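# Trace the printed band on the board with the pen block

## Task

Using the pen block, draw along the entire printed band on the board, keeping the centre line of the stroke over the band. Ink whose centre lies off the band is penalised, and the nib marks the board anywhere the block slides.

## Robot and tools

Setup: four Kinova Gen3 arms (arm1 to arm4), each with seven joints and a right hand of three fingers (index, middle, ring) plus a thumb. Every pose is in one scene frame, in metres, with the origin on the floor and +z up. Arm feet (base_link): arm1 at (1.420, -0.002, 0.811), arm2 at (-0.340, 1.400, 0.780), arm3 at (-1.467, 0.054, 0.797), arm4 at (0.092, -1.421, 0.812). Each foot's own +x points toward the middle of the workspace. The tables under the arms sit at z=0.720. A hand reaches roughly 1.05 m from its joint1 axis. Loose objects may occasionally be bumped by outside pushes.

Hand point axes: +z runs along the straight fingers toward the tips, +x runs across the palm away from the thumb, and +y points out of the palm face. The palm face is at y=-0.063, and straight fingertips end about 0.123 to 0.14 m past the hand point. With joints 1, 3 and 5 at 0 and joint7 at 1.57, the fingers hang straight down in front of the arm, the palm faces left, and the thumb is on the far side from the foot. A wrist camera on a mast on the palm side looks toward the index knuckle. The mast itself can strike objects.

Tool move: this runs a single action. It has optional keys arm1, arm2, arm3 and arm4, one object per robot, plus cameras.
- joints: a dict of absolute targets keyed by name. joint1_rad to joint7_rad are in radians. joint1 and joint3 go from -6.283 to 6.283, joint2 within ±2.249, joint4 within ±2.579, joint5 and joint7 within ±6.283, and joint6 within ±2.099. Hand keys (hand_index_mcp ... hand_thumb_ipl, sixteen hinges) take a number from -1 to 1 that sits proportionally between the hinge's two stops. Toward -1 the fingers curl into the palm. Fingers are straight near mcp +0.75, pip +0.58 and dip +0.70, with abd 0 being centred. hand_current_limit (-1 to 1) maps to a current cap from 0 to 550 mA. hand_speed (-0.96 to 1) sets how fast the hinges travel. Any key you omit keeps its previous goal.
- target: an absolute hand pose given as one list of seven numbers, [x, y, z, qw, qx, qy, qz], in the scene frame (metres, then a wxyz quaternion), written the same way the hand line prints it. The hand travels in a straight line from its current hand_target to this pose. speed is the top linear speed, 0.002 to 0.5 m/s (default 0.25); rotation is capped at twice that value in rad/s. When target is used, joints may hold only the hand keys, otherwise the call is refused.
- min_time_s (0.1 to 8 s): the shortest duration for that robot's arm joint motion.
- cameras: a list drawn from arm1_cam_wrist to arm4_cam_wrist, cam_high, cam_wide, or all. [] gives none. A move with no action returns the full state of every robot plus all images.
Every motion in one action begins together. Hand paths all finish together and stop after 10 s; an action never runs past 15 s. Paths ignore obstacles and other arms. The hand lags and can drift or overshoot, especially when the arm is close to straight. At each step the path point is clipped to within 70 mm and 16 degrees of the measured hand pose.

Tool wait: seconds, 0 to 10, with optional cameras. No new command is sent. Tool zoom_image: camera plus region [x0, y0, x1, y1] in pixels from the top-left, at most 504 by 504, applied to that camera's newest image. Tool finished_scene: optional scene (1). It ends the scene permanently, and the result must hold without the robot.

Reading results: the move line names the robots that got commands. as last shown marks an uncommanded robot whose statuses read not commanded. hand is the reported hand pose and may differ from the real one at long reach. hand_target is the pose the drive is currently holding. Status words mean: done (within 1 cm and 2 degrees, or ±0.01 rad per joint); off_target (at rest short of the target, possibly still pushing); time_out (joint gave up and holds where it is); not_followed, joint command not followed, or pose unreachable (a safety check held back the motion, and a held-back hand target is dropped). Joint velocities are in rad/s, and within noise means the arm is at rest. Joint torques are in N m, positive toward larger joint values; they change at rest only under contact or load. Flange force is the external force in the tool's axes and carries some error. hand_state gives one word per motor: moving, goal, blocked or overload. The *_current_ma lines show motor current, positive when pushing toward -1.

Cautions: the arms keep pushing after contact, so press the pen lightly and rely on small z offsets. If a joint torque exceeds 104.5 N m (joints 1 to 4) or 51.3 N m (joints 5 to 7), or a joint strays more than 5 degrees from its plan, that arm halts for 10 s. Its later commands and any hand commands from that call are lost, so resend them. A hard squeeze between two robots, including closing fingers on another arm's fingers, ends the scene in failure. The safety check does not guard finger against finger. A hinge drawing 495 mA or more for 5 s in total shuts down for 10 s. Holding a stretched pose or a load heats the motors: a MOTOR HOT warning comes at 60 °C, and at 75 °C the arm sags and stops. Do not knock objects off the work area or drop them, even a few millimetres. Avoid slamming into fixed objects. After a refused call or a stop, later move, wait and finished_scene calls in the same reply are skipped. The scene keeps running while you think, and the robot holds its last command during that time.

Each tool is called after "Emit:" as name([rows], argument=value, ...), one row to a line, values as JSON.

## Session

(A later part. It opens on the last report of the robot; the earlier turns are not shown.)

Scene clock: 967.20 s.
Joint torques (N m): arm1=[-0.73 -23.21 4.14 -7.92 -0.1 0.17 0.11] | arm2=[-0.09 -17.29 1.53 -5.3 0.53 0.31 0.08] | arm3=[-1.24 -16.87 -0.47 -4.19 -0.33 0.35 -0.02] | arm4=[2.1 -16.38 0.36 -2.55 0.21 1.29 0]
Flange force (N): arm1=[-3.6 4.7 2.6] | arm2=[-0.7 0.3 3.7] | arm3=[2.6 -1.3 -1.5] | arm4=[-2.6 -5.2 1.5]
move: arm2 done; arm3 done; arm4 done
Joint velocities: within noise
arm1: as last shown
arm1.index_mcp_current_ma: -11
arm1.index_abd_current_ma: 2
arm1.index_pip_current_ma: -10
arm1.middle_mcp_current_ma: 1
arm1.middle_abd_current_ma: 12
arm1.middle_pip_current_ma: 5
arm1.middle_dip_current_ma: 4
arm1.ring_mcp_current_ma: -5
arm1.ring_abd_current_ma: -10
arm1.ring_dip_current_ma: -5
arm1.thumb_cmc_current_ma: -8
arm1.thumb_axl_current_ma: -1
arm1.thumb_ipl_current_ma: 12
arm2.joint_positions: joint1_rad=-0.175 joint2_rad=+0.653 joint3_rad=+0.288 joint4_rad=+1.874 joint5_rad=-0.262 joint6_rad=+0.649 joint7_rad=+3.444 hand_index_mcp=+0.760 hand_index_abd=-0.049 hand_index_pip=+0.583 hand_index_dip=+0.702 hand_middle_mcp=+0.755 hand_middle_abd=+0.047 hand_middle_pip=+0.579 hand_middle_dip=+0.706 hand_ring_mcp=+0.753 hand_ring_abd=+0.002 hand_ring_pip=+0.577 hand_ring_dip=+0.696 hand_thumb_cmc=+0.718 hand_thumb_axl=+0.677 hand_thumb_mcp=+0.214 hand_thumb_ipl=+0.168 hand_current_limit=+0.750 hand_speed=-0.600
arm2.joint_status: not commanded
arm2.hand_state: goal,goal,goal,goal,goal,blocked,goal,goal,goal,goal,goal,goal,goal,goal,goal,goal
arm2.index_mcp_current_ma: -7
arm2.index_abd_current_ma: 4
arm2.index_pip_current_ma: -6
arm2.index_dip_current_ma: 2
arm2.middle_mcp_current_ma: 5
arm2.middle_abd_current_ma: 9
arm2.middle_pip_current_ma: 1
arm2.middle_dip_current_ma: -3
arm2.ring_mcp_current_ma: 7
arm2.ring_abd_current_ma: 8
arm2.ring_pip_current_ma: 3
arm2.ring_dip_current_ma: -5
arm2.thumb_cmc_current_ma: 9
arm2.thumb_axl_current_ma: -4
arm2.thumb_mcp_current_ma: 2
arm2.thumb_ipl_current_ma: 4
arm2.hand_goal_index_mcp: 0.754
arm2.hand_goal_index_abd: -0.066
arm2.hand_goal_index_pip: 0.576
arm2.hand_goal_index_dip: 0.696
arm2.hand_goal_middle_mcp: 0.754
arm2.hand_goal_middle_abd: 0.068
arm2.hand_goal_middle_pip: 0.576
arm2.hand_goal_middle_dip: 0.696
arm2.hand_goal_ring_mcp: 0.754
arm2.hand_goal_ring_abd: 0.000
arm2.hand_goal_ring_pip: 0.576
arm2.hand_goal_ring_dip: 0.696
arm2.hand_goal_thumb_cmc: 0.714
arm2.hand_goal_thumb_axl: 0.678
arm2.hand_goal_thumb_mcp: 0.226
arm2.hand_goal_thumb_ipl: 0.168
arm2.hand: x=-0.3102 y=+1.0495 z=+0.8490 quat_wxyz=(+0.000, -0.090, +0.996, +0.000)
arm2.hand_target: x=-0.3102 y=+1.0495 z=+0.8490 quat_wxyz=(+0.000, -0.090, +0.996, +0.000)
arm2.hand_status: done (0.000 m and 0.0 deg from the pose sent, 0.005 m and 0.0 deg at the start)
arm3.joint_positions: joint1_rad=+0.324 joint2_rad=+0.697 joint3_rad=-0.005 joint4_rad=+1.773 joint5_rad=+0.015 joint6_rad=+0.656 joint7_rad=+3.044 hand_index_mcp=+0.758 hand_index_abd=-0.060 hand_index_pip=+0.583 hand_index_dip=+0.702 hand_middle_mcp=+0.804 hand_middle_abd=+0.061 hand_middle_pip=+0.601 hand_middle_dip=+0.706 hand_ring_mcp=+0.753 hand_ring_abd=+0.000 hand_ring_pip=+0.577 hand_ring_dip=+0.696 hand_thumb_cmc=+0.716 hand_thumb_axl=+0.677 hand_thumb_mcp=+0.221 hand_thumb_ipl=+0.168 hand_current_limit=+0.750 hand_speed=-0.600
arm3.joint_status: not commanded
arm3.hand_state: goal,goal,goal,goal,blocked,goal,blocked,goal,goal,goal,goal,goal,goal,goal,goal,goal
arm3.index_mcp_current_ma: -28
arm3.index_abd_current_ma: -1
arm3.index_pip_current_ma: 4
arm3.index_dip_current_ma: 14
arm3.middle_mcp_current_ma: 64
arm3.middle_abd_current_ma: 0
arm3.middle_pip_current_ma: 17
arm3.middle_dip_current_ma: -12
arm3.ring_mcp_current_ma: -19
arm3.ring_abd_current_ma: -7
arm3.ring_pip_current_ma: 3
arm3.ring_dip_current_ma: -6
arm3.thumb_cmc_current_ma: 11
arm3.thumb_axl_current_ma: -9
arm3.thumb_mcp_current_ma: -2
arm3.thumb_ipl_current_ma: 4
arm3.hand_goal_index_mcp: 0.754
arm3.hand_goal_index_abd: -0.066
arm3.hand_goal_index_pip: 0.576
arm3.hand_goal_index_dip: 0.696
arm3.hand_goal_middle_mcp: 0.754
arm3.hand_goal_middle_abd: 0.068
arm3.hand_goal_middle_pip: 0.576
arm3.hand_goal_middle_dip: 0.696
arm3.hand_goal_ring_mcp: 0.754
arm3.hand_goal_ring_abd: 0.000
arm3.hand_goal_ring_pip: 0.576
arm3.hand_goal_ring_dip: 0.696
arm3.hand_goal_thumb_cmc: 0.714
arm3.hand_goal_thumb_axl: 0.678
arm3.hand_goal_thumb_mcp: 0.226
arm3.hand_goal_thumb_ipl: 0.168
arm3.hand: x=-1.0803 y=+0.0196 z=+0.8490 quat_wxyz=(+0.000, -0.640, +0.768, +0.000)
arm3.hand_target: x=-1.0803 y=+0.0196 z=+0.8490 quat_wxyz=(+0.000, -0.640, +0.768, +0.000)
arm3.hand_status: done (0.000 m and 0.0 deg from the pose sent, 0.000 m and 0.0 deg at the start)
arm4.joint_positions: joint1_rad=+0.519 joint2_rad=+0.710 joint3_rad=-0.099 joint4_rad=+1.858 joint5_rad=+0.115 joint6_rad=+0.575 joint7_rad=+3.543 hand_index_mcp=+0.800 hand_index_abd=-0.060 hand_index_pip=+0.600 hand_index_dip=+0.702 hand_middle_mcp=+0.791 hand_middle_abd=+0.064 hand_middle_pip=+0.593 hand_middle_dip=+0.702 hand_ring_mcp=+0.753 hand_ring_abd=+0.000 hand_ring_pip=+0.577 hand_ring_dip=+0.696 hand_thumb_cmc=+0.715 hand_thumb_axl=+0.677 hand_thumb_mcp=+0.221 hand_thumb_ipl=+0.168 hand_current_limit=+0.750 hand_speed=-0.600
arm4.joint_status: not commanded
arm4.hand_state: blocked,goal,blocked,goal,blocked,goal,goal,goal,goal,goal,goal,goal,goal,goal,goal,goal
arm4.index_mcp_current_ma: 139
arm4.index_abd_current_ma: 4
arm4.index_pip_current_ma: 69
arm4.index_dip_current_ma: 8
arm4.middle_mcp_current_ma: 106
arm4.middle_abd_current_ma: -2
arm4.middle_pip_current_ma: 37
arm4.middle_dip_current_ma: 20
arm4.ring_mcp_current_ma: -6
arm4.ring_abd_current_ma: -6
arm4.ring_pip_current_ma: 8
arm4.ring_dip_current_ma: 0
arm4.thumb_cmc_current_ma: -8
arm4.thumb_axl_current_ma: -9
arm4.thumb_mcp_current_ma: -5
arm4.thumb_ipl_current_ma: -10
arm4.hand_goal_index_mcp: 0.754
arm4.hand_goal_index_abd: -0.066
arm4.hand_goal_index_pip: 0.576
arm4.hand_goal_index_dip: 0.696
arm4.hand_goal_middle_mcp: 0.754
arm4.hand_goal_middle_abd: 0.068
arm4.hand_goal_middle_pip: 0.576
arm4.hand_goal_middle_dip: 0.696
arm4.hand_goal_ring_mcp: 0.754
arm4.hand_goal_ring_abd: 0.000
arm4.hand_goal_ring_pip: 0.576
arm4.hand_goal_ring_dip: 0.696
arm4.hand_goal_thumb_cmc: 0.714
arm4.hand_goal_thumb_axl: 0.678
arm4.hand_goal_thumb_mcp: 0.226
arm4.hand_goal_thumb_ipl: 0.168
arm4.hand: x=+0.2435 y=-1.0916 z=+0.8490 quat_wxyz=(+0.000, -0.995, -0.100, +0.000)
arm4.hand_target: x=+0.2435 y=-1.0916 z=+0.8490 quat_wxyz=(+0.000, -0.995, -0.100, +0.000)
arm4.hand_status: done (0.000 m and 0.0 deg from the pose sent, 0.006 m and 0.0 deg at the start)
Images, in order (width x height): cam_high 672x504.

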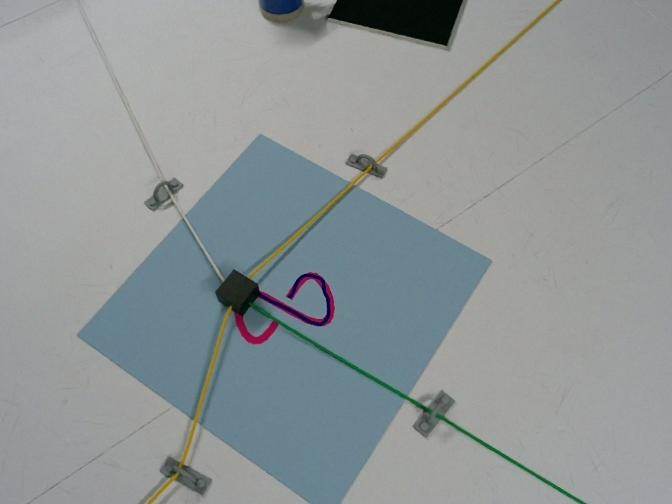

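Emit:
move(arm1={"target":[0.9656,0.2751,0.849,0,-0.5714,-0.8206,0],"speed":0.012}, arm2={"target":[-0.3095,1.0458,0.849,0,-0.0898,0.996,0],"speed":0.012}, arm3={"target":[-1.0762,0.0189,0.849,0,-0.64,0.7684,0],"speed":0.012}, arm4={"target":[0.2446,-1.0973,0.849,0,-0.995,-0.1002,0],"speed":0.012}, cameras=["cam_high"])

Emit:
zoom_image(camera="cam_high", region=[204, 264, 284, 324])

Scene clock: 979.37 s.
Joint torques (N m): arm1=[-0.69 -23.08 4.12 -7.81 -0.08 0.15 0.14] | arm2=[-0.1 -17.41 1.58 -5.3 0.51 0.27 0.22] | arm3=[-1.23 -16.99 -0.52 -4.48 -0.33 0.16 -0.02] | arm4=[2.07 -16.3 0.39 -2.47 0.2 1.22 -0.01]
Flange force (N): arm1=[-3.5 4.4 2.4] | arm2=[-0.9 0.0 3.4] | arm3=[2.5 -0.8 -1.8] | arm4=[-2.4 -5.4 1.5]
move: arm1 done; arm2 done; arm3 done; arm4 done
Joint velocities: within noise
arm1.joint_positions: joint1_rad=+0.158 joint2_rad=+0.997 joint3_rad=+0.360 joint4_rad=+1.228 joint5_rad=-0.356 joint6_rad=+0.973 joint7_rad=+4.145 hand_index_mcp=+0.755 hand_index_abd=-0.056 hand_index_pip=+0.581 hand_index_dip=+0.703 hand_middle_mcp=+0.756 hand_middle_abd=+0.059 hand_middle_pip=+0.581 hand_middle_dip=+0.706 hand_ring_mcp=+0.753 hand_ring_abd=+0.000 hand_ring_pip=+0.577 hand_ring_dip=+0.696 hand_thumb_cmc=+0.714 hand_thumb_axl=+0.677 hand_thumb_mcp=+0.219 hand_thumb_ipl=+0.168 hand_current_limit=+0.750 hand_speed=-0.600
arm1.joint_status: not commanded
arm1.hand_state: goal,goal,goal,goal,goal,goal,goal,goal,goal,goal,goal,goal,goal,goal,goal,goal
arm1.index_mcp_current_ma: -4
arm1.index_abd_current_ma: -5
arm1.index_pip_current_ma: -5
arm1.index_dip_current_ma: 7
arm1.middle_mcp_current_ma: 5
arm1.middle_abd_current_ma: 9
arm1.middle_pip_current_ma: 15
arm1.middle_dip_current_ma: 0
arm1.ring_mcp_current_ma: -8
arm1.ring_abd_current_ma: -8
arm1.ring_pip_current_ma: 6
arm1.ring_dip_current_ma: -12
arm1.thumb_cmc_current_ma: -5
arm1.thumb_axl_current_ma: 1
arm1.thumb_mcp_current_ma: 5
arm1.thumb_ipl_current_ma: -1
arm1.hand_goal_index_mcp: 0.754
arm1.hand_goal_index_abd: -0.066
arm1.hand_goal_index_pip: 0.576
arm1.hand_goal_index_dip: 0.696
arm1.hand_goal_middle_mcp: 0.754
arm1.hand_goal_middle_abd: 0.068
arm1.hand_goal_middle_pip: 0.576
arm1.hand_goal_middle_dip: 0.696
arm1.hand_goal_ring_mcp: 0.754
arm1.hand_goal_ring_abd: 0.000
arm1.hand_goal_ring_pip: 0.576
arm1.hand_goal_ring_dip: 0.696
arm1.hand_goal_thumb_cmc: 0.714
arm1.hand_goal_thumb_axl: 0.678
arm1.hand_goal_thumb_mcp: 0.226
arm1.hand_goal_thumb_ipl: 0.168
arm1.hand: x=+0.9656 y=+0.2751 z=+0.8490 quat_wxyz=(+0.000, -0.571, -0.821, +0.000)
arm1.hand_target: x=+0.9656 y=+0.2751 z=+0.8490 quat_wxyz=(+0.000, -0.571, -0.821, +0.000)
arm1.hand_status: done (0.000 m and 0.0 deg from the pose sent, 0.002 m and 0.0 deg at the start)
arm2.joint_positions: joint1_rad=-0.175 joint2_rad=+0.658 joint3_rad=+0.289 joint4_rad=+1.861 joint5_rad=-0.262 joint6_rad=+0.657 joint7_rad=+3.442 hand_index_mcp=+0.760 hand_index_abd=-0.049 hand_index_pip=+0.583 hand_index_dip=+0.702 hand_middle_mcp=+0.755 hand_middle_abd=+0.047 hand_middle_pip=+0.579 hand_middle_dip=+0.706 hand_ring_mcp=+0.753 hand_ring_abd=+0.002 hand_ring_pip=+0.577 hand_ring_dip=+0.696 hand_thumb_cmc=+0.718 hand_thumb_axl=+0.677 hand_thumb_mcp=+0.214 hand_thumb_ipl=+0.168 hand_current_limit=+0.750 hand_speed=-0.600
arm2.joint_status: not commanded
arm2.hand_state: goal,goal,goal,goal,goal,blocked,goal,goal,goal,goal,goal,goal,goal,goal,goal,goal
arm2.index_mcp_current_ma: -8
arm2.index_abd_current_ma: 8
arm2.index_pip_current_ma: -5
arm2.index_dip_current_ma: 2
arm2.middle_mcp_current_ma: 11
arm2.middle_abd_current_ma: 10
arm2.middle_pip_current_ma: -1
arm2.middle_dip_current_ma: 0
arm2.ring_mcp_current_ma: 1
arm2.ring_abd_current_ma: 8
arm2.ring_pip_current_ma: 5
arm2.ring_dip_current_ma: -8
arm2.thumb_cmc_current_ma: 10
arm2.thumb_axl_current_ma: -8
arm2.thumb_mcp_current_ma: 4
arm2.thumb_ipl_current_ma: -1
arm2.hand_goal_index_mcp: 0.754
arm2.hand_goal_index_abd: -0.066
arm2.hand_goal_index_pip: 0.576
arm2.hand_goal_index_dip: 0.696
arm2.hand_goal_middle_mcp: 0.754
arm2.hand_goal_middle_abd: 0.068
arm2.hand_goal_middle_pip: 0.576
arm2.hand_goal_middle_dip: 0.696
arm2.hand_goal_ring_mcp: 0.754
arm2.hand_goal_ring_abd: 0.000
arm2.hand_goal_ring_pip: 0.576
arm2.hand_goal_ring_dip: 0.696
arm2.hand_goal_thumb_cmc: 0.714
arm2.hand_goal_thumb_axl: 0.678
arm2.hand_goal_thumb_mcp: 0.226
arm2.hand_goal_thumb_ipl: 0.168
arm2.hand: x=-0.3095 y=+1.0458 z=+0.8490 quat_wxyz=(+0.000, -0.090, +0.996, +0.000)
arm2.hand_target: x=-0.3095 y=+1.0458 z=+0.8490 quat_wxyz=(+0.000, -0.090, +0.996, +0.000)
arm2.hand_status: done (0.000 m and 0.0 deg from the pose sent, 0.004 m and 0.0 deg at the start)
arm3.joint_positions: joint1_rad=+0.325 joint2_rad=+0.703 joint3_rad=-0.005 joint4_rad=+1.757 joint5_rad=+0.015 joint6_rad=+0.665 joint7_rad=+3.045 hand_index_mcp=+0.756 hand_index_abd=-0.059 hand_index_pip=+0.583 hand_index_dip=+0.702 hand_middle_mcp=+0.800 hand_middle_abd=+0.061 hand_middle_pip=+0.601 hand_middle_dip=+0.706 hand_ring_mcp=+0.753 hand_ring_abd=+0.000 hand_ring_pip=+0.577 hand_ring_dip=+0.696 hand_thumb_cmc=+0.716 hand_thumb_axl=+0.677 hand_thumb_mcp=+0.221 hand_thumb_ipl=+0.168 hand_current_limit=+0.750 hand_speed=-0.600
arm3.joint_status: not commanded
arm3.hand_state: goal,goal,goal,goal,blocked,goal,blocked,goal,goal,goal,goal,goal,goal,goal,goal,goal
arm3.index_mcp_current_ma: -11
arm3.index_abd_current_ma: 6
arm3.index_pip_current_ma: 17
arm3.index_dip_current_ma: 18
arm3.middle_mcp_current_ma: 53
arm3.middle_abd_current_ma: 6
arm3.middle_pip_current_ma: 33
arm3.middle_dip_current_ma: -6
arm3.ring_mcp_current_ma: -11
arm3.ring_abd_current_ma: -5
arm3.ring_pip_current_ma: 0
arm3.ring_dip_current_ma: 5
arm3.thumb_cmc_current_ma: 0
arm3.thumb_axl_current_ma: -1
arm3.thumb_mcp_current_ma: -2
arm3.thumb_ipl_current_ma: -11
arm3.hand_goal_index_mcp: 0.754
arm3.hand_goal_index_abd: -0.066
arm3.hand_goal_index_pip: 0.576
arm3.hand_goal_index_dip: 0.696
arm3.hand_goal_middle_mcp: 0.754
arm3.hand_goal_middle_abd: 0.068
arm3.hand_goal_middle_pip: 0.576
arm3.hand_goal_middle_dip: 0.696
arm3.hand_goal_ring_mcp: 0.754
arm3.hand_goal_ring_abd: 0.000
arm3.hand_goal_ring_pip: 0.576
arm3.hand_goal_ring_dip: 0.696
arm3.hand_goal_thumb_cmc: 0.714
arm3.hand_goal_thumb_axl: 0.678
arm3.hand_goal_thumb_mcp: 0.226
arm3.hand_goal_thumb_ipl: 0.168
arm3.hand: x=-1.0762 y=+0.0189 z=+0.8490 quat_wxyz=(+0.000, -0.640, +0.768, +0.000)
arm3.hand_target: x=-1.0762 y=+0.0189 z=+0.8490 quat_wxyz=(+0.000, -0.640, +0.768, +0.000)
arm3.hand_status: done (0.000 m and 0.0 deg from the pose sent, 0.004 m and 0.0 deg at the start)
arm4.joint_positions: joint1_rad=+0.526 joint2_rad=+0.703 joint3_rad=-0.099 joint4_rad=+1.876 joint5_rad=+0.117 joint6_rad=+0.565 joint7_rad=+3.547 hand_index_mcp=+0.801 hand_index_abd=-0.060 hand_index_pip=+0.600 hand_index_dip=+0.702 hand_middle_mcp=+0.792 hand_middle_abd=+0.064 hand_middle_pip=+0.594 hand_middle_dip=+0.702 hand_ring_mcp=+0.753 hand_ring_abd=+0.000 hand_ring_pip=+0.577 hand_ring_dip=+0.696 hand_thumb_cmc=+0.715 hand_thumb_axl=+0.677 hand_thumb_mcp=+0.221 hand_thumb_ipl=+0.168 hand_current_limit=+0.750 hand_speed=-0.600
arm4.joint_status: not commanded
arm4.hand_state: blocked,goal,blocked,goal,blocked,goal,goal,goal,goal,goal,goal,goal,goal,goal,goal,goal
arm4.index_mcp_current_ma: 137
arm4.index_abd_current_ma: 1
arm4.index_pip_current_ma: 65
arm4.index_dip_current_ma: 11
arm4.middle_mcp_current_ma: 110
arm4.middle_abd_current_ma: -14
arm4.middle_pip_current_ma: 38
arm4.middle_dip_current_ma: 24
arm4.ring_mcp_current_ma: -13
arm4.ring_abd_current_ma: -11
arm4.ring_pip_current_ma: 4
arm4.ring_dip_current_ma: 5
arm4.thumb_cmc_current_ma: -3
arm4.thumb_axl_current_ma: -4
arm4.thumb_mcp_current_ma: 2
arm4.thumb_ipl_current_ma: -13
arm4.hand_goal_index_mcp: 0.754
arm4.hand_goal_index_abd: -0.066
arm4.hand_goal_index_pip: 0.576
arm4.hand_goal_index_dip: 0.696
arm4.hand_goal_middle_mcp: 0.754
arm4.hand_goal_middle_abd: 0.068
arm4.hand_goal_middle_pip: 0.576
arm4.hand_goal_middle_dip: 0.696
arm4.hand_goal_ring_mcp: 0.754
arm4.hand_goal_ring_abd: 0.000
arm4.hand_goal_ring_pip: 0.576
arm4.hand_goal_ring_dip: 0.696
arm4.hand_goal_thumb_cmc: 0.714
arm4.hand_goal_thumb_axl: 0.678
arm4.hand_goal_thumb_mcp: 0.226
arm4.hand_goal_thumb_ipl: 0.168
arm4.hand: x=+0.2446 y=-1.0973 z=+0.8490 quat_wxyz=(+0.000, -0.995, -0.100, +0.000)
arm4.hand_target: x=+0.2446 y=-1.0973 z=+0.8490 quat_wxyz=(+0.000, -0.995, -0.100, +0.000)
arm4.hand_status: done (0.000 m and 0.0 deg from the pose sent, 0.006 m and 0.0 deg at the start)
Images, in order (width x height): cam_high 672x504.

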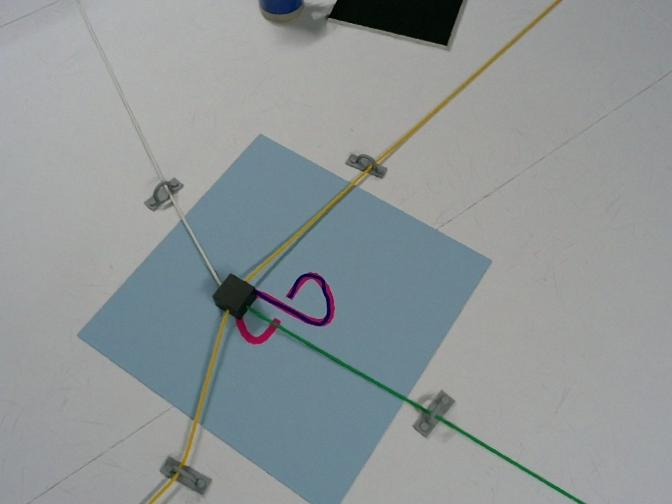

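Scaled by 6.300.

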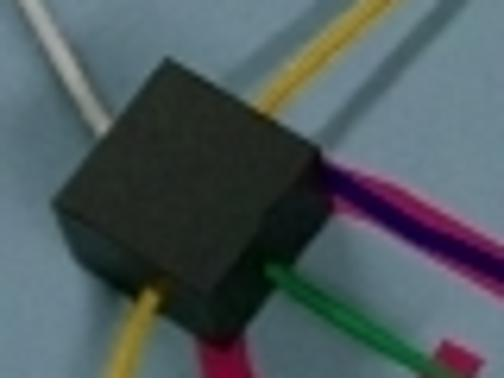

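Emit:
move(arm1={"target":[0.9734,0.2779,0.849,0,-0.5714,-0.8206,0],"speed":0.012}, arm2={"target":[-0.3089,1.0426,0.849,0,-0.0898,0.996,0],"speed":0.012}, arm3={"target":[-1.0610,0.0161,0.849,0,-0.64,0.7684,0],"speed":0.02}, arm4={"target":[0.2454,-1.1011,0.849,0,-0.995,-0.1002,0],"speed":0.012}, cameras=["cam_high"])

Emit:
zoom_image(camera="cam_high", region=[204, 264, 284, 324])

Scene clock: 991.77 s.
Joint torques (N m): arm1=[-0.26 -22.32 4.52 -7.23 0.18 0.32 0.17] | arm2=[-0.01 -17.48 1.57 -5.4 0.62 0.28 0.15] | arm3=[-1.25 -17.76 -0.46 -5.13 -0.35 -0.07 -0.05] | arm4=[1.87 -16.7 0.14 -3.15 0.08 0.83 -0.05]
Flange force (N): arm1=[-3.5 3.3 1.9] | arm2=[-1.0 0.4 3.4] | arm3=[2.6 -0.1 -1.7] | arm4=[-2.5 -4.2 2.0]
move: arm1 done; arm2 done; arm3 done; arm4 done
Joint velocities: within noise
arm1.joint_positions: joint1_rad=+0.165 joint2_rad=+0.985 joint3_rad=+0.358 joint4_rad=+1.256 joint5_rad=-0.356 joint6_rad=+0.958 joint7_rad=+4.158 hand_index_mcp=+0.765 hand_index_abd=-0.056 hand_index_pip=+0.585 hand_index_dip=+0.703 hand_middle_mcp=+0.768 hand_middle_abd=+0.059 hand_middle_pip=+0.585 hand_middle_dip=+0.707 hand_ring_mcp=+0.753 hand_ring_abd=+0.000 hand_ring_pip=+0.577 hand_ring_dip=+0.696 hand_thumb_cmc=+0.714 hand_thumb_axl=+0.677 hand_thumb_mcp=+0.219 hand_thumb_ipl=+0.168 hand_current_limit=+0.750 hand_speed=-0.600
arm1.joint_status: not commanded
arm1.hand_state: goal,goal,goal,goal,goal,goal,goal,goal,goal,goal,goal,goal,goal,goal,goal,goal
arm1.index_mcp_current_ma: -8
arm1.index_abd_current_ma: 0
arm1.index_pip_current_ma: -12
arm1.index_dip_current_ma: 0
arm1.middle_mcp_current_ma: 7
arm1.middle_abd_current_ma: 1
arm1.middle_pip_current_ma: 12
arm1.middle_dip_current_ma: 10
arm1.ring_mcp_current_ma: -9
arm1.ring_abd_current_ma: -10
arm1.ring_pip_current_ma: -5
arm1.ring_dip_current_ma: -1
arm1.thumb_cmc_current_ma: -3
arm1.thumb_axl_current_ma: 3
arm1.thumb_mcp_current_ma: 5
arm1.thumb_ipl_current_ma: 12
arm1.hand_goal_index_mcp: 0.754
arm1.hand_goal_index_abd: -0.066
arm1.hand_goal_index_pip: 0.576
arm1.hand_goal_index_dip: 0.696
arm1.hand_goal_middle_mcp: 0.754
arm1.hand_goal_middle_abd: 0.068
arm1.hand_goal_middle_pip: 0.576
arm1.hand_goal_middle_dip: 0.696
arm1.hand_goal_ring_mcp: 0.754
arm1.hand_goal_ring_abd: 0.000
arm1.hand_goal_ring_pip: 0.576
arm1.hand_goal_ring_dip: 0.696
arm1.hand_goal_thumb_cmc: 0.714
arm1.hand_goal_thumb_axl: 0.678
arm1.hand_goal_thumb_mcp: 0.226
arm1.hand_goal_thumb_ipl: 0.168
arm1.hand: x=+0.9734 y=+0.2779 z=+0.8490 quat_wxyz=(+0.000, -0.571, -0.821, +0.000)
arm1.hand_target: x=+0.9734 y=+0.2779 z=+0.8490 quat_wxyz=(+0.000, -0.571, -0.821, +0.000)
arm1.hand_status: done (0.000 m and 0.0 deg from the pose sent, 0.008 m and 0.0 deg at the start)
arm2.joint_positions: joint1_rad=-0.175 joint2_rad=+0.663 joint3_rad=+0.289 joint4_rad=+1.850 joint5_rad=-0.262 joint6_rad=+0.663 joint7_rad=+3.441 hand_index_mcp=+0.760 hand_index_abd=-0.049 hand_index_pip=+0.583 hand_index_dip=+0.702 hand_middle_mcp=+0.755 hand_middle_abd=+0.047 hand_middle_pip=+0.579 hand_middle_dip=+0.706 hand_ring_mcp=+0.753 hand_ring_abd=+0.002 hand_ring_pip=+0.577 hand_ring_dip=+0.696 hand_thumb_cmc=+0.718 hand_thumb_axl=+0.677 hand_thumb_mcp=+0.214 hand_thumb_ipl=+0.168 hand_current_limit=+0.750 hand_speed=-0.600
arm2.joint_status: not commanded
arm2.hand_state: goal,goal,goal,goal,goal,blocked,goal,goal,goal,goal,goal,goal,goal,goal,goal,goal
arm2.index_mcp_current_ma: -13
arm2.index_abd_current_ma: 3
arm2.index_pip_current_ma: -5
arm2.index_dip_current_ma: 2
arm2.middle_mcp_current_ma: 11
arm2.middle_abd_current_ma: 10
arm2.middle_pip_current_ma: -1
arm2.middle_dip_current_ma: -6
arm2.ring_mcp_current_ma: 3
arm2.ring_abd_current_ma: 7
arm2.ring_pip_current_ma: 4
arm2.ring_dip_current_ma: -7
arm2.thumb_cmc_current_ma: 6
arm2.thumb_axl_current_ma: -1
arm2.thumb_mcp_current_ma: 1
arm2.thumb_ipl_current_ma: 7
arm2.hand_goal_index_mcp: 0.754
arm2.hand_goal_index_abd: -0.066
arm2.hand_goal_index_pip: 0.576
arm2.hand_goal_index_dip: 0.696
arm2.hand_goal_middle_mcp: 0.754
arm2.hand_goal_middle_abd: 0.068
arm2.hand_goal_middle_pip: 0.576
arm2.hand_goal_middle_dip: 0.696
arm2.hand_goal_ring_mcp: 0.754
arm2.hand_goal_ring_abd: 0.000
arm2.hand_goal_ring_pip: 0.576
arm2.hand_goal_ring_dip: 0.696
arm2.hand_goal_thumb_cmc: 0.714
arm2.hand_goal_thumb_axl: 0.678
arm2.hand_goal_thumb_mcp: 0.226
arm2.hand_goal_thumb_ipl: 0.168
arm2.hand: x=-0.3089 y=+1.0426 z=+0.8490 quat_wxyz=(+0.000, -0.090, +0.996, +0.000)
arm2.hand_target: x=-0.3089 y=+1.0426 z=+0.8490 quat_wxyz=(+0.000, -0.090, +0.996, +0.000)
arm2.hand_status: done (0.000 m and 0.0 deg from the pose sent, 0.003 m and 0.0 deg at the start)
arm3.joint_positions: joint1_rad=+0.327 joint2_rad=+0.727 joint3_rad=-0.005 joint4_rad=+1.701 joint5_rad=+0.014 joint6_rad=+0.698 joint7_rad=+3.048 hand_index_mcp=+0.749 hand_index_abd=-0.060 hand_index_pip=+0.581 hand_index_dip=+0.702 hand_middle_mcp=+0.753 hand_middle_abd=+0.061 hand_middle_pip=+0.584 hand_middle_dip=+0.703 hand_ring_mcp=+0.753 hand_ring_abd=+0.000 hand_ring_pip=+0.577 hand_ring_dip=+0.696 hand_thumb_cmc=+0.716 hand_thumb_axl=+0.677 hand_thumb_mcp=+0.221 hand_thumb_ipl=+0.168 hand_current_limit=+0.750 hand_speed=-0.600
arm3.joint_status: not commanded
arm3.hand_state: goal,goal,goal,goal,goal,goal,goal,goal,goal,goal,goal,goal,goal,goal,goal,goal
arm3.index_mcp_current_ma: -6
arm3.index_abd_current_ma: 8
arm3.index_pip_current_ma: 24
arm3.index_dip_current_ma: 18
arm3.middle_mcp_current_ma: 0
arm3.middle_abd_current_ma: 1
arm3.middle_pip_current_ma: 3
arm3.middle_dip_current_ma: -12
arm3.ring_mcp_current_ma: -11
arm3.ring_abd_current_ma: 1
arm3.ring_pip_current_ma: -8
arm3.ring_dip_current_ma: -2
arm3.thumb_cmc_current_ma: -4
arm3.thumb_axl_current_ma: -7
arm3.thumb_mcp_current_ma: -8
arm3.thumb_ipl_current_ma: -11
arm3.hand_goal_index_mcp: 0.754
arm3.hand_goal_index_abd: -0.066
arm3.hand_goal_index_pip: 0.576
arm3.hand_goal_index_dip: 0.696
arm3.hand_goal_middle_mcp: 0.754
arm3.hand_goal_middle_abd: 0.068
arm3.hand_goal_middle_pip: 0.576
arm3.hand_goal_middle_dip: 0.696
arm3.hand_goal_ring_mcp: 0.754
arm3.hand_goal_ring_abd: 0.000
arm3.hand_goal_ring_pip: 0.576
arm3.hand_goal_ring_dip: 0.696
arm3.hand_goal_thumb_cmc: 0.714
arm3.hand_goal_thumb_axl: 0.678
arm3.hand_goal_thumb_mcp: 0.226
arm3.hand_goal_thumb_ipl: 0.168
arm3.hand: x=-1.0610 y=+0.0161 z=+0.8490 quat_wxyz=(+0.000, -0.640, +0.768, +0.000)
arm3.hand_target: x=-1.0610 y=+0.0161 z=+0.8490 quat_wxyz=(+0.000, -0.640, +0.768, +0.000)
arm3.hand_status: done (0.000 m and 0.0 deg from the pose sent, 0.015 m and 0.0 deg at the start)
arm4.joint_positions: joint1_rad=+0.531 joint2_rad=+0.699 joint3_rad=-0.100 joint4_rad=+1.887 joint5_rad=+0.118 joint6_rad=+0.558 joint7_rad=+3.551 hand_index_mcp=+0.800 hand_index_abd=-0.060 hand_index_pip=+0.600 hand_index_dip=+0.702 hand_middle_mcp=+0.791 hand_middle_abd=+0.064 hand_middle_pip=+0.593 hand_middle_dip=+0.702 hand_ring_mcp=+0.753 hand_ring_abd=+0.000 hand_ring_pip=+0.577 hand_ring_dip=+0.696 hand_thumb_cmc=+0.715 hand_thumb_axl=+0.677 hand_thumb_mcp=+0.221 hand_thumb_ipl=+0.168 hand_current_limit=+0.750 hand_speed=-0.600
arm4.joint_status: not commanded
arm4.hand_state: blocked,goal,blocked,goal,blocked,goal,goal,goal,goal,goal,goal,goal,goal,goal,goal,goal
arm4.index_mcp_current_ma: 136
arm4.index_abd_current_ma: -1
arm4.index_pip_current_ma: 67
arm4.index_dip_current_ma: 5
arm4.middle_mcp_current_ma: 109
arm4.middle_abd_current_ma: -9
arm4.middle_pip_current_ma: 38
arm4.middle_dip_current_ma: 21
arm4.ring_mcp_current_ma: -8
arm4.ring_abd_current_ma: -15
arm4.ring_pip_current_ma: 3
arm4.ring_dip_current_ma: 5
arm4.thumb_cmc_current_ma: 1
arm4.thumb_axl_current_ma: -14
arm4.thumb_mcp_current_ma: -6
arm4.thumb_ipl_current_ma: -7
arm4.hand_goal_index_mcp: 0.754
arm4.hand_goal_index_abd: -0.066
arm4.hand_goal_index_pip: 0.576
arm4.hand_goal_index_dip: 0.696
arm4.hand_goal_middle_mcp: 0.754
arm4.hand_goal_middle_abd: 0.068
arm4.hand_goal_middle_pip: 0.576
arm4.hand_goal_middle_dip: 0.696
arm4.hand_goal_ring_mcp: 0.754
arm4.hand_goal_ring_abd: 0.000
arm4.hand_goal_ring_pip: 0.576
arm4.hand_goal_ring_dip: 0.696
arm4.hand_goal_thumb_cmc: 0.714
arm4.hand_goal_thumb_axl: 0.678
arm4.hand_goal_thumb_mcp: 0.226
arm4.hand_goal_thumb_ipl: 0.168
arm4.hand: x=+0.2454 y=-1.1011 z=+0.8490 quat_wxyz=(+0.000, -0.995, -0.100, +0.000)
arm4.hand_target: x=+0.2454 y=-1.1011 z=+0.8490 quat_wxyz=(+0.000, -0.995, -0.100, +0.000)
arm4.hand_status: done (0.000 m and 0.0 deg from the pose sent, 0.004 m and 0.0 deg at the start)
Images, in order (width x height): cam_high 672x504.

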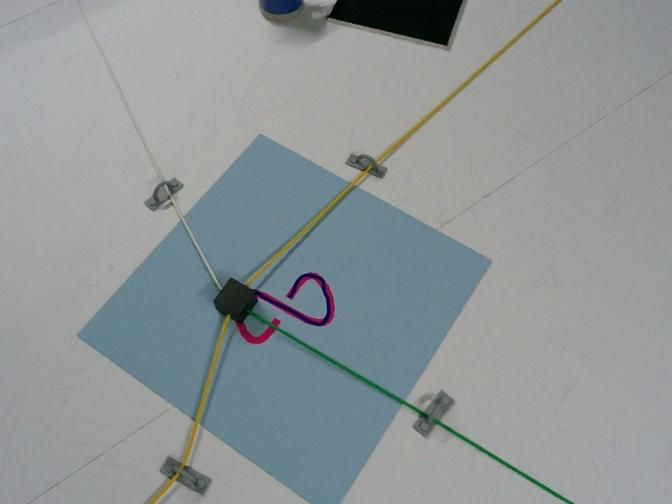

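Scaled by 6.300.

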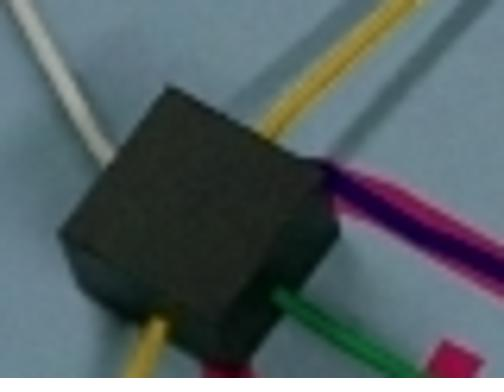

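Emit:
move(arm1={"target":[0.9779,0.2796,0.849,0,-0.5714,-0.8206,0],"speed":0.012}, arm2={"target":[-0.3076,1.0352,0.849,0,-0.0898,0.996,0],"speed":0.012}, arm3={"target":[-1.0520,0.0144,0.849,0,-0.64,0.7684,0],"speed":0.014}, arm4={"target":[0.2472,-1.1097,0.849,0,-0.995,-0.1002,0],"speed":0.012}, cameras=["cam_high"])

Emit:
zoom_image(camera="cam_high", region=[204, 272, 284, 332])

Scene clock: 1002.90 s.
Joint torques (N m): arm1=[-0.46 -22.47 4.32 -7.46 0.08 0.25 0.16] | arm2=[-0.18 -17.84 1.63 -5.56 0.62 0.3 0.18] | arm3=[-1.24 -18.08 -0.42 -5.3 -0.32 -0.11 -0.03] | arm4=[1.88 -16.43 0.12 -2.95 0.07 0.92 -0.04]
Flange force (N): arm1=[-3.6 3.8 2.2] | arm2=[-0.7 0.5 3.7] | arm3=[2.5 0.1 -1.8] | arm4=[-2.6 -4.4 2.2]
move: arm1 done; arm2 done; arm3 done; arm4 done
Joint velocities: within noise
arm1.joint_positions: joint1_rad=+0.169 joint2_rad=+0.979 joint3_rad=+0.358 joint4_rad=+1.271 joint5_rad=-0.355 joint6_rad=+0.949 joint7_rad=+4.167 hand_index_mcp=+0.767 hand_index_abd=-0.055 hand_index_pip=+0.585 hand_index_dip=+0.703 hand_middle_mcp=+0.770 hand_middle_abd=+0.059 hand_middle_pip=+0.585 hand_middle_dip=+0.707 hand_ring_mcp=+0.753 hand_ring_abd=+0.000 hand_ring_pip=+0.577 hand_ring_dip=+0.696 hand_thumb_cmc=+0.714 hand_thumb_axl=+0.677 hand_thumb_mcp=+0.219 hand_thumb_ipl=+0.168 hand_current_limit=+0.750 hand_speed=-0.600
arm1.joint_status: not commanded
arm1.hand_state: goal,goal,goal,goal,goal,goal,goal,goal,goal,goal,goal,goal,goal,goal,goal,goal
arm1.index_mcp_current_ma: 5
arm1.index_abd_current_ma: -7
arm1.index_pip_current_ma: -11
arm1.index_dip_current_ma: -2
arm1.middle_mcp_current_ma: 13
arm1.middle_abd_current_ma: 4
arm1.middle_pip_current_ma: 3
arm1.middle_dip_current_ma: 4
arm1.ring_mcp_current_ma: -11
arm1.ring_abd_current_ma: -10
arm1.ring_pip_current_ma: -3
arm1.ring_dip_current_ma: -4
arm1.thumb_cmc_current_ma: 2
arm1.thumb_axl_current_ma: -1
arm1.thumb_mcp_current_ma: 8
arm1.thumb_ipl_current_ma: 6
arm1.hand_goal_index_mcp: 0.754
arm1.hand_goal_index_abd: -0.066
arm1.hand_goal_index_pip: 0.576
arm1.hand_goal_index_dip: 0.696
arm1.hand_goal_middle_mcp: 0.754
arm1.hand_goal_middle_abd: 0.068
arm1.hand_goal_middle_pip: 0.576
arm1.hand_goal_middle_dip: 0.696
arm1.hand_goal_ring_mcp: 0.754
arm1.hand_goal_ring_abd: 0.000
arm1.hand_goal_ring_pip: 0.576
arm1.hand_goal_ring_dip: 0.696
arm1.hand_goal_thumb_cmc: 0.714
arm1.hand_goal_thumb_axl: 0.678
arm1.hand_goal_thumb_mcp: 0.226
arm1.hand_goal_thumb_ipl: 0.168
arm1.hand: x=+0.9779 y=+0.2796 z=+0.8490 quat_wxyz=(+0.000, -0.571, -0.821, +0.000)
arm1.hand_target: x=+0.9779 y=+0.2796 z=+0.8490 quat_wxyz=(+0.000, -0.571, -0.821, +0.000)
arm1.hand_status: done (0.000 m and 0.0 deg from the pose sent, 0.005 m and 0.0 deg at the start)
arm2.joint_positions: joint1_rad=-0.174 joint2_rad=+0.675 joint3_rad=+0.290 joint4_rad=+1.823 joint5_rad=-0.262 joint6_rad=+0.679 joint7_rad=+3.438 hand_index_mcp=+0.760 hand_index_abd=-0.049 hand_index_pip=+0.583 hand_index_dip=+0.702 hand_middle_mcp=+0.755 hand_middle_abd=+0.047 hand_middle_pip=+0.579 hand_middle_dip=+0.706 hand_ring_mcp=+0.753 hand_ring_abd=+0.002 hand_ring_pip=+0.577 hand_ring_dip=+0.696 hand_thumb_cmc=+0.718 hand_thumb_axl=+0.677 hand_thumb_mcp=+0.214 hand_thumb_ipl=+0.168 hand_current_limit=+0.750 hand_speed=-0.600
arm2.joint_status: not commanded
arm2.hand_state: goal,goal,goal,goal,goal,blocked,goal,goal,goal,goal,goal,goal,goal,goal,goal,goal
arm2.index_mcp_current_ma: -8
arm2.index_abd_current_ma: 6
arm2.index_pip_current_ma: -2
arm2.index_dip_current_ma: -1
arm2.middle_mcp_current_ma: 12
arm2.middle_abd_current_ma: 8
arm2.middle_pip_current_ma: 0
arm2.middle_dip_current_ma: 1
arm2.ring_mcp_current_ma: 4
arm2.ring_abd_current_ma: 4
arm2.ring_pip_current_ma: 5
arm2.ring_dip_current_ma: -5
arm2.thumb_cmc_current_ma: 7
arm2.thumb_axl_current_ma: -4
arm2.thumb_mcp_current_ma: 7
arm2.thumb_ipl_current_ma: 5
arm2.hand_goal_index_mcp: 0.754
arm2.hand_goal_index_abd: -0.066
arm2.hand_goal_index_pip: 0.576
arm2.hand_goal_index_dip: 0.696
arm2.hand_goal_middle_mcp: 0.754
arm2.hand_goal_middle_abd: 0.068
arm2.hand_goal_middle_pip: 0.576
arm2.hand_goal_middle_dip: 0.696
arm2.hand_goal_ring_mcp: 0.754
arm2.hand_goal_ring_abd: 0.000
arm2.hand_goal_ring_pip: 0.576
arm2.hand_goal_ring_dip: 0.696
arm2.hand_goal_thumb_cmc: 0.714
arm2.hand_goal_thumb_axl: 0.678
arm2.hand_goal_thumb_mcp: 0.226
arm2.hand_goal_thumb_ipl: 0.168
arm2.hand: x=-0.3076 y=+1.0352 z=+0.8490 quat_wxyz=(+0.000, -0.090, +0.996, +0.000)
arm2.hand_target: x=-0.3076 y=+1.0352 z=+0.8490 quat_wxyz=(+0.000, -0.090, +0.996, +0.000)
arm2.hand_status: done (0.000 m and 0.0 deg from the pose sent, 0.008 m and 0.0 deg at the start)
arm3.joint_positions: joint1_rad=+0.329 joint2_rad=+0.741 joint3_rad=-0.005 joint4_rad=+1.667 joint5_rad=+0.014 joint6_rad=+0.718 joint7_rad=+3.051 hand_index_mcp=+0.749 hand_index_abd=-0.060 hand_index_pip=+0.581 hand_index_dip=+0.702 hand_middle_mcp=+0.753 hand_middle_abd=+0.061 hand_middle_pip=+0.576 hand_middle_dip=+0.702 hand_ring_mcp=+0.753 hand_ring_abd=+0.000 hand_ring_pip=+0.577 hand_ring_dip=+0.696 hand_thumb_cmc=+0.716 hand_thumb_axl=+0.677 hand_thumb_mcp=+0.221 hand_thumb_ipl=+0.168 hand_current_limit=+0.750 hand_speed=-0.600
arm3.joint_status: not commanded
arm3.hand_state: goal,goal,goal,goal,goal,goal,goal,goal,goal,goal,goal,goal,goal,goal,goal,goal
arm3.index_mcp_current_ma: -1
arm3.index_abd_current_ma: 10
arm3.index_pip_current_ma: 8
arm3.index_dip_current_ma: 12
arm3.middle_mcp_current_ma: -3
arm3.middle_abd_current_ma: 3
arm3.middle_pip_current_ma: -5
arm3.middle_dip_current_ma: 0
arm3.ring_mcp_current_ma: -11
arm3.ring_abd_current_ma: 5
arm3.ring_pip_current_ma: -10
arm3.ring_dip_current_ma: 6
arm3.thumb_cmc_current_ma: 4
arm3.thumb_axl_current_ma: 4
arm3.thumb_mcp_current_ma: -2
arm3.thumb_ipl_current_ma: -7
arm3.hand_goal_index_mcp: 0.754
arm3.hand_goal_index_abd: -0.066
arm3.hand_goal_index_pip: 0.576
arm3.hand_goal_index_dip: 0.696
arm3.hand_goal_middle_mcp: 0.754
arm3.hand_goal_middle_abd: 0.068
arm3.hand_goal_middle_pip: 0.576
arm3.hand_goal_middle_dip: 0.696
arm3.hand_goal_ring_mcp: 0.754
arm3.hand_goal_ring_abd: 0.000
arm3.hand_goal_ring_pip: 0.576
arm3.hand_goal_ring_dip: 0.696
arm3.hand_goal_thumb_cmc: 0.714
arm3.hand_goal_thumb_axl: 0.678
arm3.hand_goal_thumb_mcp: 0.226
arm3.hand_goal_thumb_ipl: 0.168
arm3.hand: x=-1.0520 y=+0.0144 z=+0.8490 quat_wxyz=(+0.000, -0.640, +0.768, +0.000)
arm3.hand_target: x=-1.0520 y=+0.0144 z=+0.8490 quat_wxyz=(+0.000, -0.640, +0.768, +0.000)
arm3.hand_status: done (0.000 m and 0.0 deg from the pose sent, 0.009 m and 0.0 deg at the start)
arm4.joint_positions: joint1_rad=+0.542 joint2_rad=+0.690 joint3_rad=-0.100 joint4_rad=+1.912 joint5_rad=+0.120 joint6_rad=+0.542 joint7_rad=+3.558 hand_index_mcp=+0.800 hand_index_abd=-0.060 hand_index_pip=+0.600 hand_index_dip=+0.702 hand_middle_mcp=+0.792 hand_middle_abd=+0.064 hand_middle_pip=+0.594 hand_middle_dip=+0.702 hand_ring_mcp=+0.753 hand_ring_abd=+0.000 hand_ring_pip=+0.577 hand_ring_dip=+0.696 hand_thumb_cmc=+0.715 hand_thumb_axl=+0.677 hand_thumb_mcp=+0.221 hand_thumb_ipl=+0.168 hand_current_limit=+0.750 hand_speed=-0.600
arm4.joint_status: not commanded
arm4.hand_state: blocked,goal,blocked,goal,blocked,goal,goal,goal,goal,goal,goal,goal,goal,goal,goal,goal
arm4.index_mcp_current_ma: 143
arm4.index_abd_current_ma: -1
arm4.index_pip_current_ma: 74
arm4.index_dip_current_ma: 7
arm4.middle_mcp_current_ma: 111
arm4.middle_abd_current_ma: -14
arm4.middle_pip_current_ma: 38
arm4.middle_dip_current_ma: 20
arm4.ring_mcp_current_ma: -13
arm4.ring_abd_current_ma: -7
arm4.ring_pip_current_ma: 7
arm4.ring_dip_current_ma: 12
arm4.thumb_cmc_current_ma: -5
arm4.thumb_axl_current_ma: -11
arm4.thumb_mcp_current_ma: -5
arm4.thumb_ipl_current_ma: -5
arm4.hand_goal_index_mcp: 0.754
arm4.hand_goal_index_abd: -0.066
arm4.hand_goal_index_pip: 0.576
arm4.hand_goal_index_dip: 0.696
arm4.hand_goal_middle_mcp: 0.754
arm4.hand_goal_middle_abd: 0.068
arm4.hand_goal_middle_pip: 0.576
arm4.hand_goal_middle_dip: 0.696
arm4.hand_goal_ring_mcp: 0.754
arm4.hand_goal_ring_abd: 0.000
arm4.hand_goal_ring_pip: 0.576
arm4.hand_goal_ring_dip: 0.696
arm4.hand_goal_thumb_cmc: 0.714
arm4.hand_goal_thumb_axl: 0.678
arm4.hand_goal_thumb_mcp: 0.226
arm4.hand_goal_thumb_ipl: 0.168
arm4.hand: x=+0.2472 y=-1.1097 z=+0.8490 quat_wxyz=(+0.000, -0.995, -0.100, +0.000)
arm4.hand_target: x=+0.2472 y=-1.1097 z=+0.8490 quat_wxyz=(+0.000, -0.995, -0.100, +0.000)
arm4.hand_status: done (0.000 m and 0.0 deg from the pose sent, 0.009 m and 0.0 deg at the start)
Images, in order (width x height): cam_high 672x504.

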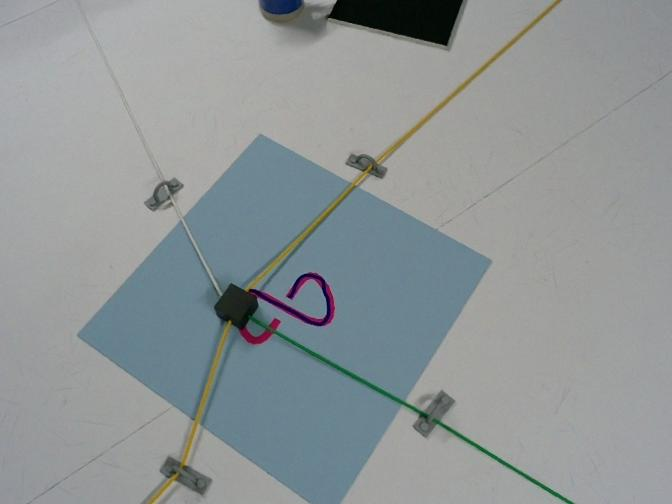

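Scaled by 6.300.

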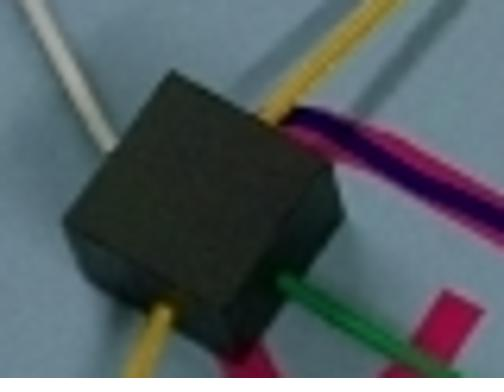

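Emit:
move(arm1={"target":[0.9845,0.2821,0.849,0,-0.5714,-0.8206,0],"speed":0.012}, arm2={"target":[-0.3065,1.0290,0.849,0,-0.0898,0.996,0],"speed":0.012}, arm3={"target":[-1.0425,0.0127,0.849,0,-0.64,0.7684,0],"speed":0.014}, arm4={"target":[0.2490,-1.1188,0.849,0,-0.995,-0.1002,0],"speed":0.012}, cameras=["cam_high"])

Emit:
zoom_image(camera="cam_high", region=[208, 276, 288, 336])

Scene clock: 1013.03 s.
Joint torques (N m): arm1=[-0.43 -22.41 4.37 -7.43 0.11 0.26 0.14] | arm2=[-0.16 -18.03 1.69 -5.5 0.58 0.29 0.11] | arm3=[-1.21 -18.41 -0.42 -5.41 -0.32 -0.07 -0.05] | arm4=[1.92 -16.16 0.16 -2.74 0.12 0.97 -0.06]
Flange force (N): arm1=[-3.6 3.7 2.5] | arm2=[-0.6 0.1 3.5] | arm3=[2.4 0.1 -1.7] | arm4=[-2.6 -4.6 2.3]
move: arm1 done; arm2 done; arm3 done; arm4 done
Joint velocities: within noise
arm1.joint_positions: joint1_rad=+0.176 joint2_rad=+0.969 joint3_rad=+0.356 joint4_rad=+1.293 joint5_rad=-0.355 joint6_rad=+0.936 joint7_rad=+4.178 hand_index_mcp=+0.767 hand_index_abd=-0.055 hand_index_pip=+0.585 hand_index_dip=+0.703 hand_middle_mcp=+0.770 hand_middle_abd=+0.059 hand_middle_pip=+0.585 hand_middle_dip=+0.707 hand_ring_mcp=+0.753 hand_ring_abd=+0.000 hand_ring_pip=+0.577 hand_ring_dip=+0.696 hand_thumb_cmc=+0.714 hand_thumb_axl=+0.677 hand_thumb_mcp=+0.219 hand_thumb_ipl=+0.168 hand_current_limit=+0.750 hand_speed=-0.600
arm1.joint_status: not commanded
arm1.hand_state: goal,goal,goal,goal,goal,goal,goal,goal,goal,goal,goal,goal,goal,goal,goal,goal
arm1.index_mcp_current_ma: -7
arm1.index_abd_current_ma: -6
arm1.index_pip_current_ma: -13
arm1.index_dip_current_ma: 0
arm1.middle_mcp_current_ma: 19
arm1.middle_abd_current_ma: 3
arm1.middle_pip_current_ma: 10
arm1.middle_dip_current_ma: 6
arm1.ring_mcp_current_ma: -19
arm1.ring_abd_current_ma: -13
arm1.ring_pip_current_ma: -1
arm1.ring_dip_current_ma: -4
arm1.thumb_cmc_current_ma: 1
arm1.thumb_axl_current_ma: 3
arm1.thumb_mcp_current_ma: 4
arm1.thumb_ipl_current_ma: 8
arm1.hand_goal_index_mcp: 0.754
arm1.hand_goal_index_abd: -0.066
arm1.hand_goal_index_pip: 0.576
arm1.hand_goal_index_dip: 0.696
arm1.hand_goal_middle_mcp: 0.754
arm1.hand_goal_middle_abd: 0.068
arm1.hand_goal_middle_pip: 0.576
arm1.hand_goal_middle_dip: 0.696
arm1.hand_goal_ring_mcp: 0.754
arm1.hand_goal_ring_abd: 0.000
arm1.hand_goal_ring_pip: 0.576
arm1.hand_goal_ring_dip: 0.696
arm1.hand_goal_thumb_cmc: 0.714
arm1.hand_goal_thumb_axl: 0.678
arm1.hand_goal_thumb_mcp: 0.226
arm1.hand_goal_thumb_ipl: 0.168
arm1.hand: x=+0.9845 y=+0.2821 z=+0.8490 quat_wxyz=(+0.000, -0.571, -0.821, +0.000)
arm1.hand_target: x=+0.9845 y=+0.2821 z=+0.8490 quat_wxyz=(+0.000, -0.571, -0.821, +0.000)
arm1.hand_status: done (0.000 m and 0.0 deg from the pose sent, 0.007 m and 0.0 deg at the start)
arm2.joint_positions: joint1_rad=-0.174 joint2_rad=+0.684 joint3_rad=+0.290 joint4_rad=+1.801 joint5_rad=-0.262 joint6_rad=+0.691 joint7_rad=+3.435 hand_index_mcp=+0.760 hand_index_abd=-0.049 hand_index_pip=+0.583 hand_index_dip=+0.702 hand_middle_mcp=+0.755 hand_middle_abd=+0.047 hand_middle_pip=+0.579 hand_middle_dip=+0.706 hand_ring_mcp=+0.753 hand_ring_abd=+0.002 hand_ring_pip=+0.577 hand_ring_dip=+0.696 hand_thumb_cmc=+0.718 hand_thumb_axl=+0.677 hand_thumb_mcp=+0.214 hand_thumb_ipl=+0.168 hand_current_limit=+0.750 hand_speed=-0.600
arm2.joint_status: not commanded
arm2.hand_state: goal,goal,goal,goal,goal,blocked,goal,goal,goal,goal,goal,goal,goal,goal,goal,goal
arm2.index_mcp_current_ma: -10
arm2.index_abd_current_ma: 3
arm2.index_pip_current_ma: 1
arm2.index_dip_current_ma: 5
arm2.middle_mcp_current_ma: 5
arm2.middle_abd_current_ma: 9
arm2.middle_pip_current_ma: 2
arm2.middle_dip_current_ma: -1
arm2.ring_mcp_current_ma: 2
arm2.ring_abd_current_ma: 7
arm2.ring_pip_current_ma: 6
arm2.ring_dip_current_ma: -3
arm2.thumb_cmc_current_ma: 5
arm2.thumb_axl_current_ma: -4
arm2.thumb_mcp_current_ma: 9
arm2.thumb_ipl_current_ma: 6
arm2.hand_goal_index_mcp: 0.754
arm2.hand_goal_index_abd: -0.066
arm2.hand_goal_index_pip: 0.576
arm2.hand_goal_index_dip: 0.696
arm2.hand_goal_middle_mcp: 0.754
arm2.hand_goal_middle_abd: 0.068
arm2.hand_goal_middle_pip: 0.576
arm2.hand_goal_middle_dip: 0.696
arm2.hand_goal_ring_mcp: 0.754
arm2.hand_goal_ring_abd: 0.000
arm2.hand_goal_ring_pip: 0.576
arm2.hand_goal_ring_dip: 0.696
arm2.hand_goal_thumb_cmc: 0.714
arm2.hand_goal_thumb_axl: 0.678
arm2.hand_goal_thumb_mcp: 0.226
arm2.hand_goal_thumb_ipl: 0.168
arm2.hand: x=-0.3065 y=+1.0290 z=+0.8490 quat_wxyz=(+0.000, -0.090, +0.996, +0.000)
arm2.hand_target: x=-0.3065 y=+1.0290 z=+0.8490 quat_wxyz=(+0.000, -0.090, +0.996, +0.000)
arm2.hand_status: done (0.000 m and 0.0 deg from the pose sent, 0.006 m and 0.0 deg at the start)
arm3.joint_positions: joint1_rad=+0.330 joint2_rad=+0.756 joint3_rad=-0.004 joint4_rad=+1.630 joint5_rad=+0.013 joint6_rad=+0.740 joint7_rad=+3.053 hand_index_mcp=+0.749 hand_index_abd=-0.060 hand_index_pip=+0.580 hand_index_dip=+0.702 hand_middle_mcp=+0.753 hand_middle_abd=+0.061 hand_middle_pip=+0.576 hand_middle_dip=+0.702 hand_ring_mcp=+0.753 hand_ring_abd=+0.000 hand_ring_pip=+0.577 hand_ring_dip=+0.696 hand_thumb_cmc=+0.716 hand_thumb_axl=+0.677 hand_thumb_mcp=+0.221 hand_thumb_ipl=+0.168 hand_current_limit=+0.750 hand_speed=-0.600
arm3.joint_status: not commanded
arm3.hand_state: goal,goal,goal,goal,goal,goal,goal,goal,goal,goal,goal,goal,goal,goal,goal,goal
arm3.index_mcp_current_ma: -15
arm3.index_abd_current_ma: 2
arm3.index_pip_current_ma: 6
arm3.index_dip_current_ma: 7
arm3.middle_mcp_current_ma: 10
arm3.middle_abd_current_ma: 1
arm3.middle_pip_current_ma: 3
arm3.middle_dip_current_ma: -13
arm3.ring_mcp_current_ma: -16
arm3.ring_abd_current_ma: -2
arm3.ring_pip_current_ma: -12
arm3.ring_dip_current_ma: 1
arm3.thumb_cmc_current_ma: -1
arm3.thumb_axl_current_ma: -10
arm3.thumb_mcp_current_ma: -7
arm3.thumb_ipl_current_ma: -16
arm3.hand_goal_index_mcp: 0.754
arm3.hand_goal_index_abd: -0.066
arm3.hand_goal_index_pip: 0.576
arm3.hand_goal_index_dip: 0.696
arm3.hand_goal_middle_mcp: 0.754
arm3.hand_goal_middle_abd: 0.068
arm3.hand_goal_middle_pip: 0.576
arm3.hand_goal_middle_dip: 0.696
arm3.hand_goal_ring_mcp: 0.754
arm3.hand_goal_ring_abd: 0.000
arm3.hand_goal_ring_pip: 0.576
arm3.hand_goal_ring_dip: 0.696
arm3.hand_goal_thumb_cmc: 0.714
arm3.hand_goal_thumb_axl: 0.678
arm3.hand_goal_thumb_mcp: 0.226
arm3.hand_goal_thumb_ipl: 0.168
arm3.hand: x=-1.0425 y=+0.0127 z=+0.8490 quat_wxyz=(+0.000, -0.640, +0.768, +0.000)
arm3.hand_target: x=-1.0425 y=+0.0127 z=+0.8490 quat_wxyz=(+0.000, -0.640, +0.768, +0.000)
arm3.hand_status: done (0.000 m and 0.0 deg from the pose sent, 0.010 m and 0.0 deg at the start)
arm4.joint_positions: joint1_rad=+0.554 joint2_rad=+0.680 joint3_rad=-0.100 joint4_rad=+1.939 joint5_rad=+0.122 joint6_rad=+0.525 joint7_rad=+3.566 hand_index_mcp=+0.800 hand_index_abd=-0.060 hand_index_pip=+0.600 hand_index_dip=+0.702 hand_middle_mcp=+0.792 hand_middle_abd=+0.064 hand_middle_pip=+0.594 hand_middle_dip=+0.702 hand_ring_mcp=+0.753 hand_ring_abd=+0.000 hand_ring_pip=+0.577 hand_ring_dip=+0.696 hand_thumb_cmc=+0.715 hand_thumb_axl=+0.677 hand_thumb_mcp=+0.221 hand_thumb_ipl=+0.168 hand_current_limit=+0.750 hand_speed=-0.600
arm4.joint_status: not commanded
arm4.hand_state: blocked,goal,blocked,goal,blocked,goal,goal,goal,goal,goal,goal,goal,goal,goal,goal,goal
arm4.index_mcp_current_ma: 137
arm4.index_abd_current_ma: 6
arm4.index_pip_current_ma: 65
arm4.index_dip_current_ma: 5
arm4.middle_mcp_current_ma: 107
arm4.middle_abd_current_ma: -9
arm4.middle_pip_current_ma: 39
arm4.middle_dip_current_ma: 18
arm4.ring_mcp_current_ma: -13
arm4.ring_abd_current_ma: -13
arm4.ring_pip_current_ma: 6
arm4.ring_dip_current_ma: 4
arm4.thumb_cmc_current_ma: -2
arm4.thumb_axl_current_ma: -6
arm4.thumb_mcp_current_ma: -4
arm4.thumb_ipl_current_ma: -13
arm4.hand_goal_index_mcp: 0.754
arm4.hand_goal_index_abd: -0.066
arm4.hand_goal_index_pip: 0.576
arm4.hand_goal_index_dip: 0.696
arm4.hand_goal_middle_mcp: 0.754
arm4.hand_goal_middle_abd: 0.068
arm4.hand_goal_middle_pip: 0.576
arm4.hand_goal_middle_dip: 0.696
arm4.hand_goal_ring_mcp: 0.754
arm4.hand_goal_ring_abd: 0.000
arm4.hand_goal_ring_pip: 0.576
arm4.hand_goal_ring_dip: 0.696
arm4.hand_goal_thumb_cmc: 0.714
arm4.hand_goal_thumb_axl: 0.678
arm4.hand_goal_thumb_mcp: 0.226
arm4.hand_goal_thumb_ipl: 0.168
arm4.hand: x=+0.2490 y=-1.1188 z=+0.8490 quat_wxyz=(+0.000, -0.995, -0.100, +0.000)
arm4.hand_target: x=+0.2490 y=-1.1188 z=+0.8490 quat_wxyz=(+0.000, -0.995, -0.100, +0.000)
arm4.hand_status: done (0.000 m and 0.0 deg from the pose sent, 0.009 m and 0.0 deg at the start)
Images, in order (width x height): cam_high 672x504.

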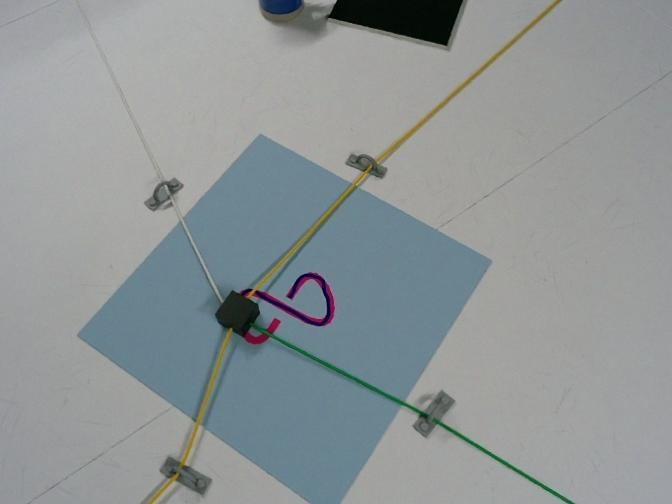

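Scaled by 6.300.

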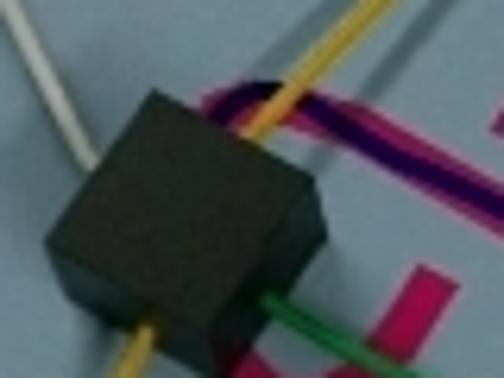

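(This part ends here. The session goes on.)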